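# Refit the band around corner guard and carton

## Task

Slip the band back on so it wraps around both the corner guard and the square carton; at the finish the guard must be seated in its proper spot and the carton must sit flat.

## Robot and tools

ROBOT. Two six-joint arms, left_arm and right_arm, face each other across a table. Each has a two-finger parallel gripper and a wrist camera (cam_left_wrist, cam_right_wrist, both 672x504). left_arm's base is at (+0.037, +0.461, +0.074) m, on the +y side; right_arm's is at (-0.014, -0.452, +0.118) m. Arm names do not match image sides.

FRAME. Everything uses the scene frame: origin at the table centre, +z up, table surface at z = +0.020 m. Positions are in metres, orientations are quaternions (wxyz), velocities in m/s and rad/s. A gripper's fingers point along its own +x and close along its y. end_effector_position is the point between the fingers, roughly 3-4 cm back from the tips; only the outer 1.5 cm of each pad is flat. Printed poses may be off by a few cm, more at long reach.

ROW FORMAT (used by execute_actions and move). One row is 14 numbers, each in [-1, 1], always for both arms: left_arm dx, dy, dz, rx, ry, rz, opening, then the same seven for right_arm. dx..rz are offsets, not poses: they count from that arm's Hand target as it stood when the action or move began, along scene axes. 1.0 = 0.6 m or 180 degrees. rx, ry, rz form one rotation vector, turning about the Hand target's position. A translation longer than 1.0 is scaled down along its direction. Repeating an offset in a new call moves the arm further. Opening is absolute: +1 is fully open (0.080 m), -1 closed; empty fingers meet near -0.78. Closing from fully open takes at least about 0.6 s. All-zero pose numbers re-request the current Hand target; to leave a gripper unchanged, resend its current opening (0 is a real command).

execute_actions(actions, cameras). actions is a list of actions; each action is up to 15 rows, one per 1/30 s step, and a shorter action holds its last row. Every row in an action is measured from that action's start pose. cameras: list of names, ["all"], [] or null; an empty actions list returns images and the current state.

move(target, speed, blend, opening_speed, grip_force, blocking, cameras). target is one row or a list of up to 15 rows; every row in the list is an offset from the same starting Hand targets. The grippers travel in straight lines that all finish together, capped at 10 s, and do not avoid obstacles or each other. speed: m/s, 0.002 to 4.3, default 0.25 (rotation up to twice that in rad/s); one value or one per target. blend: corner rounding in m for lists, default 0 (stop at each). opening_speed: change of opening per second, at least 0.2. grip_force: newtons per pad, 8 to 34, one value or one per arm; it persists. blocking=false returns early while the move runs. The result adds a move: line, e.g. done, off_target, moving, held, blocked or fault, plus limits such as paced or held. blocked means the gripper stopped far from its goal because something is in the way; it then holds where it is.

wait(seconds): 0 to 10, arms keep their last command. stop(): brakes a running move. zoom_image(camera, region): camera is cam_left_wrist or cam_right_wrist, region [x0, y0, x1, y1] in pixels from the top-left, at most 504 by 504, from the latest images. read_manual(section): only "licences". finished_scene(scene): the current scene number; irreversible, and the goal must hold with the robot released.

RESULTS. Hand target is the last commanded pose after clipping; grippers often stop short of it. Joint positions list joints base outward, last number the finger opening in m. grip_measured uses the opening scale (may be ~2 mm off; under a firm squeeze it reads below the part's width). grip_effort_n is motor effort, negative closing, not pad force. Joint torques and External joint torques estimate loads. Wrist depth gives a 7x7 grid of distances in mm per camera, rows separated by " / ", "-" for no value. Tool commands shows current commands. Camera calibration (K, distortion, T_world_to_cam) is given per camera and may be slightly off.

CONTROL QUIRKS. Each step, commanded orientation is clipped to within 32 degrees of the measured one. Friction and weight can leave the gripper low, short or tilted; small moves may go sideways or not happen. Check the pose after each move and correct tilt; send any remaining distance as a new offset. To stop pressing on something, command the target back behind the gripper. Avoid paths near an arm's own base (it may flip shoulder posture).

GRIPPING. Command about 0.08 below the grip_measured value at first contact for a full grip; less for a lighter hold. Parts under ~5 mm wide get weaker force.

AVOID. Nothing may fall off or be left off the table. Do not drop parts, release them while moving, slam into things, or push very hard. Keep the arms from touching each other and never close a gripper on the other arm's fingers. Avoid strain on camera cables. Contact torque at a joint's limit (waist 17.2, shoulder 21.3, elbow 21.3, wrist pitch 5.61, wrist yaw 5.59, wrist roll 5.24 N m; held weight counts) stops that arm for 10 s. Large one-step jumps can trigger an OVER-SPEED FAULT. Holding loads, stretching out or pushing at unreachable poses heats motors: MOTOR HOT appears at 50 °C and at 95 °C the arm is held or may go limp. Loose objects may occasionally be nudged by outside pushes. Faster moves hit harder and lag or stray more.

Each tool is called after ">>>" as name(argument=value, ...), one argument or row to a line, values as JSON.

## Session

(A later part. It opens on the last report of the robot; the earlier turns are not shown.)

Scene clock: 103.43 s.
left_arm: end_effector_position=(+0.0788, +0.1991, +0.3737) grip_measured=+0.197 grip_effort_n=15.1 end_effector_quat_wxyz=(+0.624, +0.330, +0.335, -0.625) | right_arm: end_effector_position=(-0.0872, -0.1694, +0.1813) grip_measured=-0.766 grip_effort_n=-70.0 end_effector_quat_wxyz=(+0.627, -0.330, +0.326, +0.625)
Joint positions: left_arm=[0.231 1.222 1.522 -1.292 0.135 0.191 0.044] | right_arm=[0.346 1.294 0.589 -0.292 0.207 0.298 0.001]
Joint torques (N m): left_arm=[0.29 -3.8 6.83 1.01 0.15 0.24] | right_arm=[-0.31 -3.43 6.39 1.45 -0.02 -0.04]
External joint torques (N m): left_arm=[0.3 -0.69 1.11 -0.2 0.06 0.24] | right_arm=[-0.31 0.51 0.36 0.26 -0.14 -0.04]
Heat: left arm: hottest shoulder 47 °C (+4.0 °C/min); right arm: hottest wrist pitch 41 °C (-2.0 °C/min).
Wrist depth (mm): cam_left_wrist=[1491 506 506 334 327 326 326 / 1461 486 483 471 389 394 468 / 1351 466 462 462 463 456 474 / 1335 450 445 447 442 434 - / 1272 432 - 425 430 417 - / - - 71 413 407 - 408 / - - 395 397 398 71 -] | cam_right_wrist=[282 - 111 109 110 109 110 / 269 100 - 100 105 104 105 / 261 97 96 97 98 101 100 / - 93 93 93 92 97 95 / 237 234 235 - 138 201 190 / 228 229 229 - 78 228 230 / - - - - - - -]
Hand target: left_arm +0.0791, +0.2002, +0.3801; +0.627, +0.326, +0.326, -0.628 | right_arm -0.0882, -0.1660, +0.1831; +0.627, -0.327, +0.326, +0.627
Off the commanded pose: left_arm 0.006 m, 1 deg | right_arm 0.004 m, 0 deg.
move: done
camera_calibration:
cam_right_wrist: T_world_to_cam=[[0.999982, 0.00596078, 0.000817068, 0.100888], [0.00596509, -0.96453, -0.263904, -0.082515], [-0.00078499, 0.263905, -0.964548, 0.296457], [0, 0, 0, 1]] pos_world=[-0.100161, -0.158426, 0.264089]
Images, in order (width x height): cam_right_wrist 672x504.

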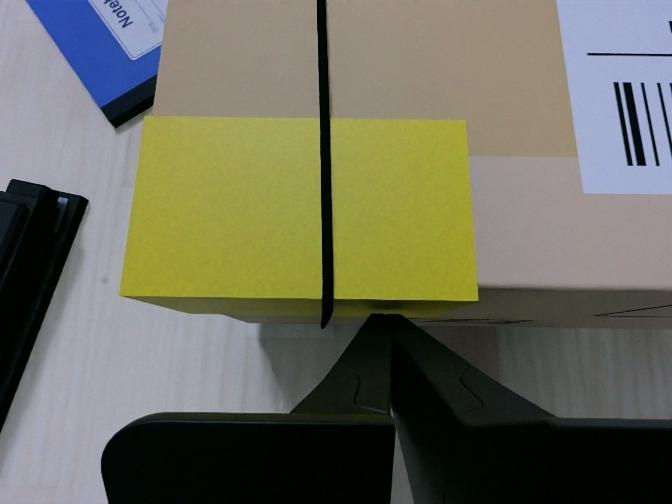

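>>> move(
  target=[
    [0,0,0,0,0,0,0.2,-0.034,-0.001,0,0,0,0,-0.8],
  ],
  cameras=["cam_right_wrist"],
  speed=0.03,
)

>>> zoom_image(
  camera="cam_right_wrist",
  region=[200, 150, 600, 450],
)

Scene clock: 104.57 s.
left_arm: end_effector_position=(+0.0788, +0.1991, +0.3737) grip_measured=+0.197 grip_effort_n=15.1 end_effector_quat_wxyz=(+0.624, +0.330, +0.335, -0.625) | right_arm: end_effector_position=(-0.1066, -0.1702, +0.1804) grip_measured=-0.766 grip_effort_n=-70.0 end_effector_quat_wxyz=(+0.626, -0.330, +0.328, +0.627)
Joint positions: left_arm=[0.231 1.222 1.522 -1.292 0.135 0.191 0.044] | right_arm=[0.427 1.33 0.613 -0.296 0.246 0.369 0.001]
Joint torques (N m): left_arm=[0.32 -3.79 6.79 1 0.15 0.24] | right_arm=[0.19 -3.48 6.85 1.1 0.25 0.1]
External joint torques (N m): left_arm=[0.32 -0.63 1.04 -0.2 0.07 0.24] | right_arm=[0.19 0.65 0.91 -0.06 0.11 0.1]
Heat: left arm: hottest shoulder 47 °C (+4.0 °C/min); right arm: hottest wrist pitch 41 °C (-2.0 °C/min).
Wrist depth (mm): cam_left_wrist=[1471 504 504 334 325 326 329 / 1442 487 486 473 390 392 466 / 1369 468 460 461 461 454 472 / 1360 449 447 442 441 451 - / 1303 437 - 426 431 424 - / - - 71 413 410 - 407 / - - 394 400 397 71 -] | cam_right_wrist=[279 270 109 108 106 107 110 / 269 264 - 99 103 102 103 / 259 257 95 95 94 - 98 / 217 245 92 92 91 - 94 / 232 235 233 105 219 231 199 / 226 228 227 - 78 228 228 / - - - - - - -]
Hand target: left_arm +0.0791, +0.2002, +0.3801; +0.627, +0.326, +0.326, -0.628 | right_arm -0.1086, -0.1665, +0.1831; +0.627, -0.327, +0.326, +0.627
Off the commanded pose: left_arm 0.006 m, 1 deg | right_arm 0.005 m, 0 deg.
move: done
camera_calibration:
cam_right_wrist: T_world_to_cam=[[0.999957, 0.00859694, -0.00355403, 0.121576], [0.00736296, -0.96492, -0.26244, -0.083503], [-0.00568554, 0.262402, -0.964942, 0.29501], [0, 0, 0, 1]] pos_world=[-0.119279, -0.15903, 0.263185]
Images, in order (width x height): cam_right_wrist 672x504.

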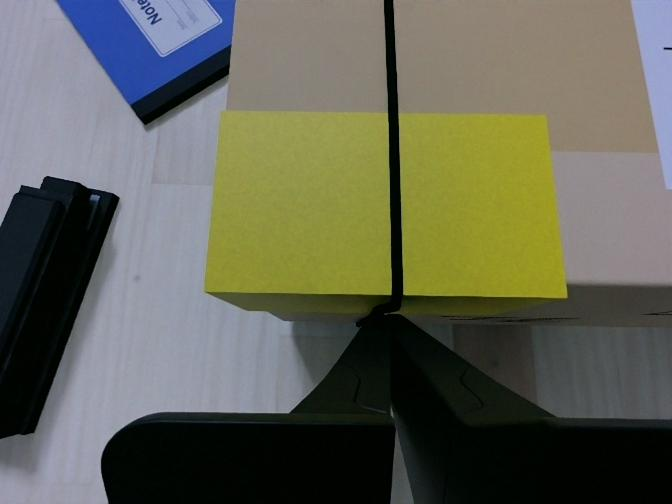

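Scaled by 1.260 from the camera's 672x504 image, which has a finer 960x720 frame.

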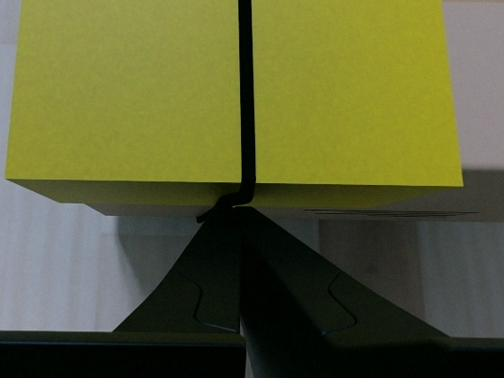

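>>> move(
  target=[
    [0,0,0,0,0,0,0.2,-0.012,0,0.004,0,0,0,-0.8],
  ],
  cameras=["cam_right_wrist"],
  speed=0.03,
)

>>> zoom_image(
  camera="cam_right_wrist",
  region=[200, 150, 600, 450],
)

Scene clock: 105.50 s.
left_arm: end_effector_position=(+0.0788, +0.1991, +0.3737) grip_measured=+0.197 grip_effort_n=15.1 end_effector_quat_wxyz=(+0.624, +0.330, +0.335, -0.625) | right_arm: end_effector_position=(-0.1134, -0.1703, +0.1823) grip_measured=-0.766 grip_effort_n=-70.0 end_effector_quat_wxyz=(+0.626, -0.330, +0.328, +0.626)
Joint positions: left_arm=[0.231 1.222 1.522 -1.292 0.135 0.191 0.044] | right_arm=[0.456 1.34 0.631 -0.311 0.261 0.394 0.001]
Joint torques (N m): left_arm=[0.32 -3.81 6.8 1 0.15 0.24] | right_arm=[0.27 -3.72 6.91 1.09 0.26 0.12]
External joint torques (N m): left_arm=[0.32 -0.6 1.04 -0.19 0.07 0.24] | right_arm=[0.24 0.51 0.93 -0.07 0.12 0.12]
Heat: left arm: hottest shoulder 46 °C (+3.0 °C/min); right arm: hottest wrist pitch 41 °C (-2.0 °C/min).
Wrist depth (mm): cam_left_wrist=[1481 512 505 333 326 327 330 / 1461 482 482 473 389 392 471 / 1351 468 460 462 458 456 440 / 1360 446 448 443 441 454 - / 1295 433 - 425 431 417 - / - - 71 413 408 - 406 / - - 395 400 398 71 -] | cam_right_wrist=[281 274 273 110 109 109 110 / 270 266 266 101 105 101 105 / 261 259 97 97 98 98 100 / 212 246 - 94 92 - 96 / 227 237 234 92 92 233 205 / 226 229 229 - 78 229 229 / - - - - - - -]
Hand target: left_arm +0.0791, +0.2002, +0.3801; +0.627, +0.326, +0.326, -0.628 | right_arm -0.1159, -0.1665, +0.1856; +0.627, -0.327, +0.326, +0.627
Off the commanded pose: left_arm 0.006 m, 1 deg | right_arm 0.006 m, 0 deg.
move: done
camera_calibration:
cam_right_wrist: T_world_to_cam=[[0.999965, 0.00792, -0.00260769, 0.128121], [0.00696435, -0.965282, -0.261119, -0.0834166], [-0.00458522, 0.261092, -0.965303, 0.296831], [0, 0, 0, 1]] pos_world=[-0.126175, -0.159035, 0.265084]
Images, in order (width x height): cam_right_wrist 672x504.

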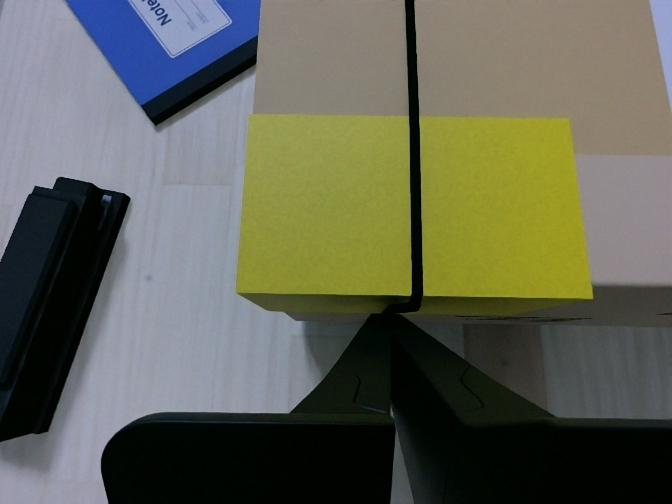

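Scaled by 1.260 from the camera's 672x504 image, which has a finer 960x720 frame.

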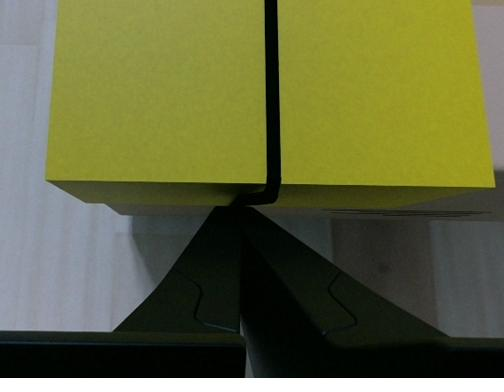

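>>> move(
  target=[
    [0,0,0,0,0,0,0.2,-0.010,0,0.001,0,0,0,-0.8],
  ],
  cameras=["cam_right_wrist"],
  speed=0.03,
)

>>> zoom_image(
  camera="cam_right_wrist",
  region=[200, 150, 600, 450],
)

Scene clock: 106.40 s.
left_arm: end_effector_position=(+0.0788, +0.1991, +0.3737) grip_measured=+0.197 grip_effort_n=15.1 end_effector_quat_wxyz=(+0.624, +0.330, +0.335, -0.625) | right_arm: end_effector_position=(-0.1196, -0.1697, +0.1836) grip_measured=-0.766 grip_effort_n=-70.0 end_effector_quat_wxyz=(+0.626, -0.329, +0.327, +0.627)
Joint positions: left_arm=[0.231 1.222 1.522 -1.292 0.135 0.191 0.044] | right_arm=[0.48 1.352 0.645 -0.317 0.274 0.415 0.001]
Joint torques (N m): left_arm=[0.31 -3.79 6.81 1 0.15 0.25] | right_arm=[0.25 -3.74 6.76 1.03 0.27 0.11]
External joint torques (N m): left_arm=[0.29 -0.68 1.1 -0.19 0.07 0.24] | right_arm=[0.26 0.59 0.78 -0.12 0.11 0.1]
Heat: left arm: hottest shoulder 46 °C (+3.0 °C/min); right arm: hottest wrist pitch 41 °C (-2.0 °C/min).
Wrist depth (mm): cam_left_wrist=[1491 506 504 334 326 325 327 / 1423 483 485 473 390 392 464 / 1386 466 458 461 458 457 466 / 1327 449 447 441 440 451 - / 1280 434 - 426 430 417 - / - - 71 412 408 - 407 / - - 396 400 396 71 -] | cam_right_wrist=[285 276 277 112 112 111 112 / 272 268 269 108 107 108 107 / 259 260 257 98 99 99 102 / 211 246 245 95 94 95 97 / 220 238 236 - 208 235 192 / 225 231 230 - 78 231 231 / - - - - - - -]
Hand target: left_arm +0.0791, +0.2002, +0.3801; +0.627, +0.326, +0.326, -0.628 | right_arm -0.1217, -0.1666, +0.1860; +0.627, -0.327, +0.326, +0.627
Off the commanded pose: left_arm 0.006 m, 1 deg | right_arm 0.005 m, 0 deg.
move: done
camera_calibration:
cam_right_wrist: T_world_to_cam=[[0.999964, 0.00768023, -0.00358863, 0.134449], [0.00646374, -0.96466, -0.263417, -0.0820657], [-0.00548491, 0.263384, -0.964675, 0.298153], [0, 0, 0, 1]] pos_world=[-0.132278, -0.158727, 0.266486]
Images, in order (width x height): cam_right_wrist 672x504.

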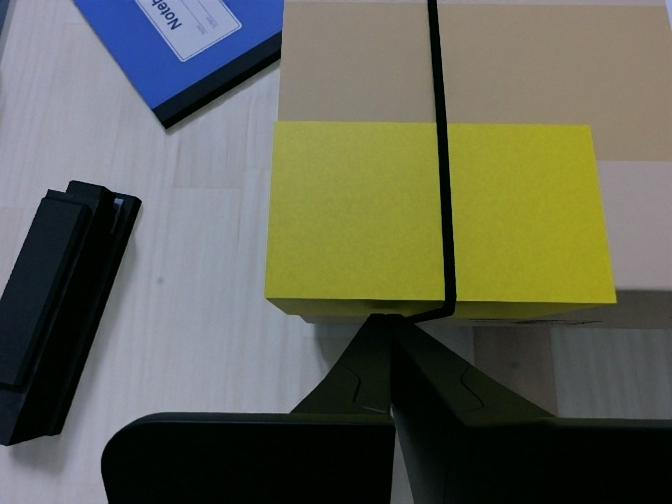

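Scaled by 1.260 from the camera's 672x504 image, which has a finer 960x720 frame.

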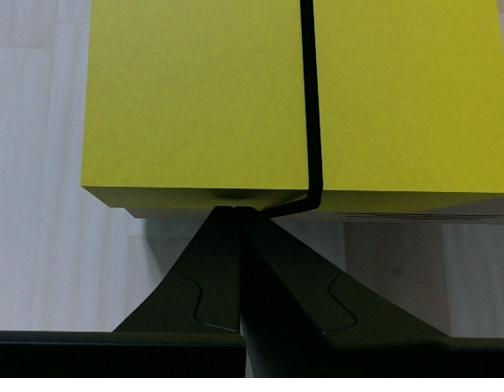

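>>> move(
  target=[
    [0,0,0,0,0,0,0.2,0.0,-0.06,0.012,0,0,0,-0.8],
  ],
  cameras=["all"],
  speed=0.08,
)

>>> zoom_image(
  camera="cam_right_wrist",
  region=[200, 0, 640, 320],
)

>>> zoom_image(
  camera="cam_left_wrist",
  region=[420, 0, 672, 200],
)

Scene clock: 107.57 s.
left_arm: end_effector_position=(+0.0788, +0.1991, +0.3737) grip_measured=+0.197 grip_effort_n=15.1 end_effector_quat_wxyz=(+0.624, +0.330, +0.335, -0.625) | right_arm: end_effector_position=(-0.1234, -0.1996, +0.1947) grip_measured=-0.766 grip_effort_n=-70.0 end_effector_quat_wxyz=(+0.626, -0.326, +0.327, +0.628)
Joint positions: left_arm=[0.231 1.222 1.522 -1.292 0.135 0.191 0.044] | right_arm=[0.568 1.221 0.604 -0.423 0.319 0.494 0.001]
Joint torques (N m): left_arm=[0.33 -3.79 6.82 0.99 0.15 0.24] | right_arm=[0.24 -4.97 4.31 0.96 0.3 0.1]
External joint torques (N m): left_arm=[0.31 -0.63 1.06 -0.21 0.07 0.24] | right_arm=[0.24 -1.45 -1.86 -0.17 0.12 0.1]
Heat: left arm: hottest shoulder 46 °C (+3.0 °C/min); right arm: hottest wrist pitch 41 °C (-3.0 °C/min).
Wrist depth (mm): cam_left_wrist=[1491 511 505 333 327 327 328 / 1442 484 483 472 390 392 463 / 1395 468 459 464 460 456 453 / 1343 449 446 445 443 418 - / 1257 434 427 428 431 433 - / - - 71 412 409 - 408 / - - 395 399 395 71 -] | cam_right_wrist=[302 295 291 127 127 127 127 / 287 288 288 116 118 117 120 / 273 273 273 113 112 113 116 / - 259 262 256 208 178 175 / 216 250 251 252 250 250 249 / 240 241 241 - 78 241 243 / - - - - - - -]
Hand target: left_arm +0.0791, +0.2002, +0.3801; +0.627, +0.326, +0.326, -0.628 | right_arm -0.1218, -0.2026, +0.1933; +0.627, -0.327, +0.326, +0.627
Off the commanded pose: left_arm 0.006 m, 1 deg | right_arm 0.004 m, 0 deg.
move: done
camera_calibration:
cam_left_wrist: T_world_to_cam=[[-0.998979, 0.00876379, -0.0443093, 0.101263], [0.019225, 0.970199, -0.241546, -0.073322], [0.040872, -0.242151, -0.969377, 0.480208], [0, 0, 0, 1]] pos_world=[0.0829426, 0.186532, 0.452279]
cam_right_wrist: T_world_to_cam=[[0.999941, 0.00795389, -0.00741589, 0.139248], [0.00566174, -0.962999, -0.269446, -0.106517], [-0.00928463, 0.269388, -0.962987, 0.317093], [0, 0, 0, 1]] pos_world=[-0.135692, -0.189104, 0.277689]

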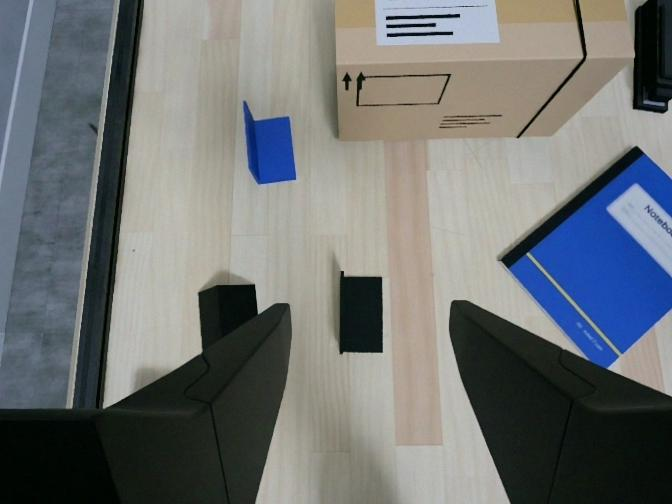

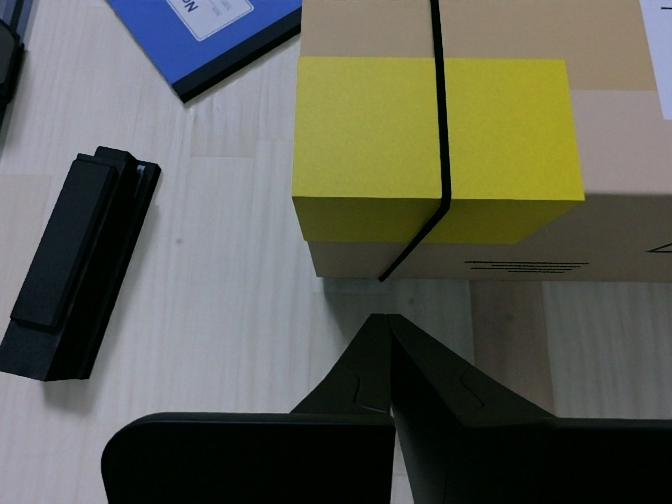

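Scaled by 1.145 from the camera's 672x504 image, which has a finer 960x720 frame.

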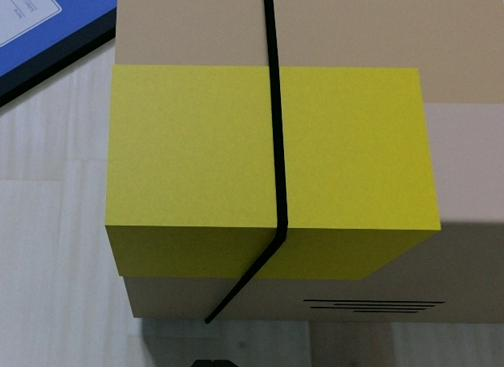

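Scaled by 2.000 from the camera's 672x504 image, which has a finer 960x720 frame.

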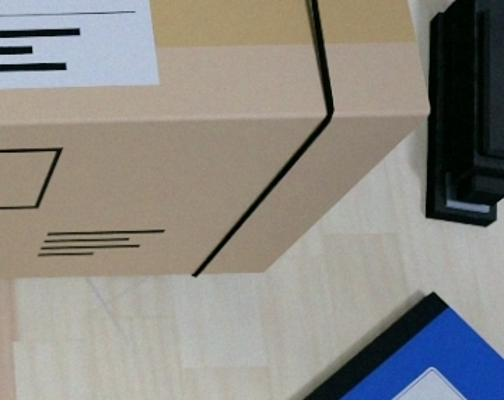

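>>> move(
  target=[0,0,0,0,0,0,0.2,0.1,-0.05,0.22,0,0,0,-0.8],
  cameras=["all"],
  speed=0.2,
)

>>> zoom_image(
  camera="cam_right_wrist",
  region=[120, 50, 520, 350],
)

Scene clock: 109.13 s.
left_arm: end_effector_position=(+0.0788, +0.1991, +0.3737) grip_measured=+0.197 grip_effort_n=15.1 end_effector_quat_wxyz=(+0.624, +0.330, +0.335, -0.625) | right_arm: end_effector_position=(-0.0614, -0.2336, +0.3196) grip_measured=-0.766 grip_effort_n=-70.0 end_effector_quat_wxyz=(+0.627, -0.334, +0.328, +0.624)
Joint positions: left_arm=[0.231 1.222 1.522 -1.292 0.135 0.191 0.044] | right_arm=[0.336 0.933 0.965 -1.037 0.202 0.29 0.001]
Joint torques (N m): left_arm=[0.31 -3.77 6.8 1.01 0.15 0.24] | right_arm=[-0.28 -2.54 7.25 1.03 -0.05 -0.04]
External joint torques (N m): left_arm=[0.29 -0.66 1.06 -0.21 0.07 0.24] | right_arm=[-0.28 -0.76 0.89 -0.17 -0.16 -0.04]
Heat: left arm: hottest shoulder 46 °C (+3.0 °C/min); right arm: hottest wrist pitch 41 °C (-3.0 °C/min).
Wrist depth (mm): cam_left_wrist=[1481 508 505 333 326 327 330 / 1423 483 483 472 390 392 464 / 1404 463 462 462 459 455 458 / 1335 449 445 443 442 450 - / 1287 434 416 427 429 429 - / - - 71 412 409 - 407 / - - 392 398 398 71 -] | cam_right_wrist=[1369 434 441 445 445 452 450 / 421 418 262 261 261 262 426 / 409 406 254 251 250 250 402 / 390 385 384 384 313 311 389 / 369 373 371 377 373 373 376 / 361 361 363 - 78 362 361 / - - - - - - -]
Hand target: left_arm +0.0791, +0.2002, +0.3801; +0.627, +0.326, +0.326, -0.628 | right_arm -0.0618, -0.2326, +0.3253; +0.627, -0.327, +0.326, +0.627
Off the commanded pose: left_arm 0.006 m, 1 deg | right_arm 0.006 m, 1 deg.
move: done
camera_calibration:
cam_left_wrist: T_world_to_cam=[[-0.998979, 0.00876379, -0.0443093, 0.101263], [0.019225, 0.970199, -0.241546, -0.073322], [0.040872, -0.242151, -0.969377, 0.480208], [0, 0, 0, 1]] pos_world=[0.0829426, 0.186532, 0.452279]
cam_right_wrist: T_world_to_cam=[[0.999976, 0.00565792, 0.0038916, 0.0743382], [0.00646513, -0.966714, -0.255779, -0.111215], [0.00231488, 0.255798, -0.966727, 0.445751], [0, 0, 0, 1]] pos_world=[-0.0746493, -0.221956, 0.402184]

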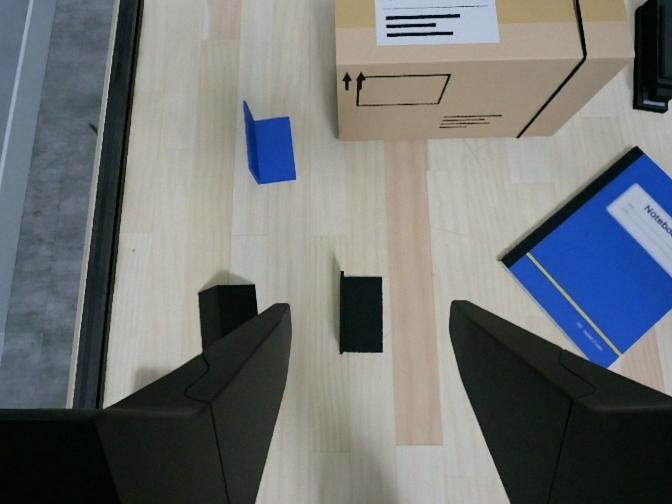

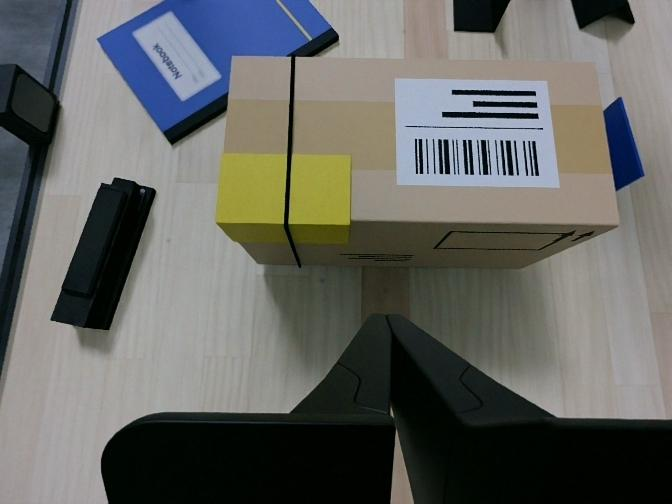

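Scaled by 1.260 from the camera's 672x504 image, which has a finer 960x720 frame.

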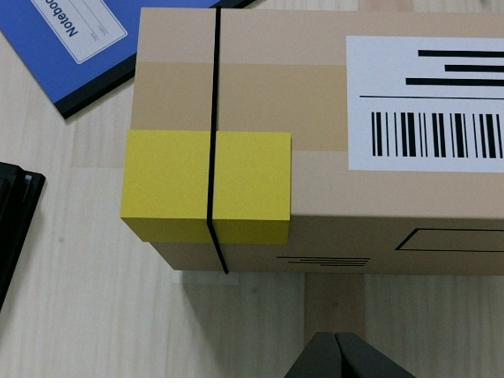

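>>> finished_scene(
  scene=1,
)

The scene is finished: the task was done.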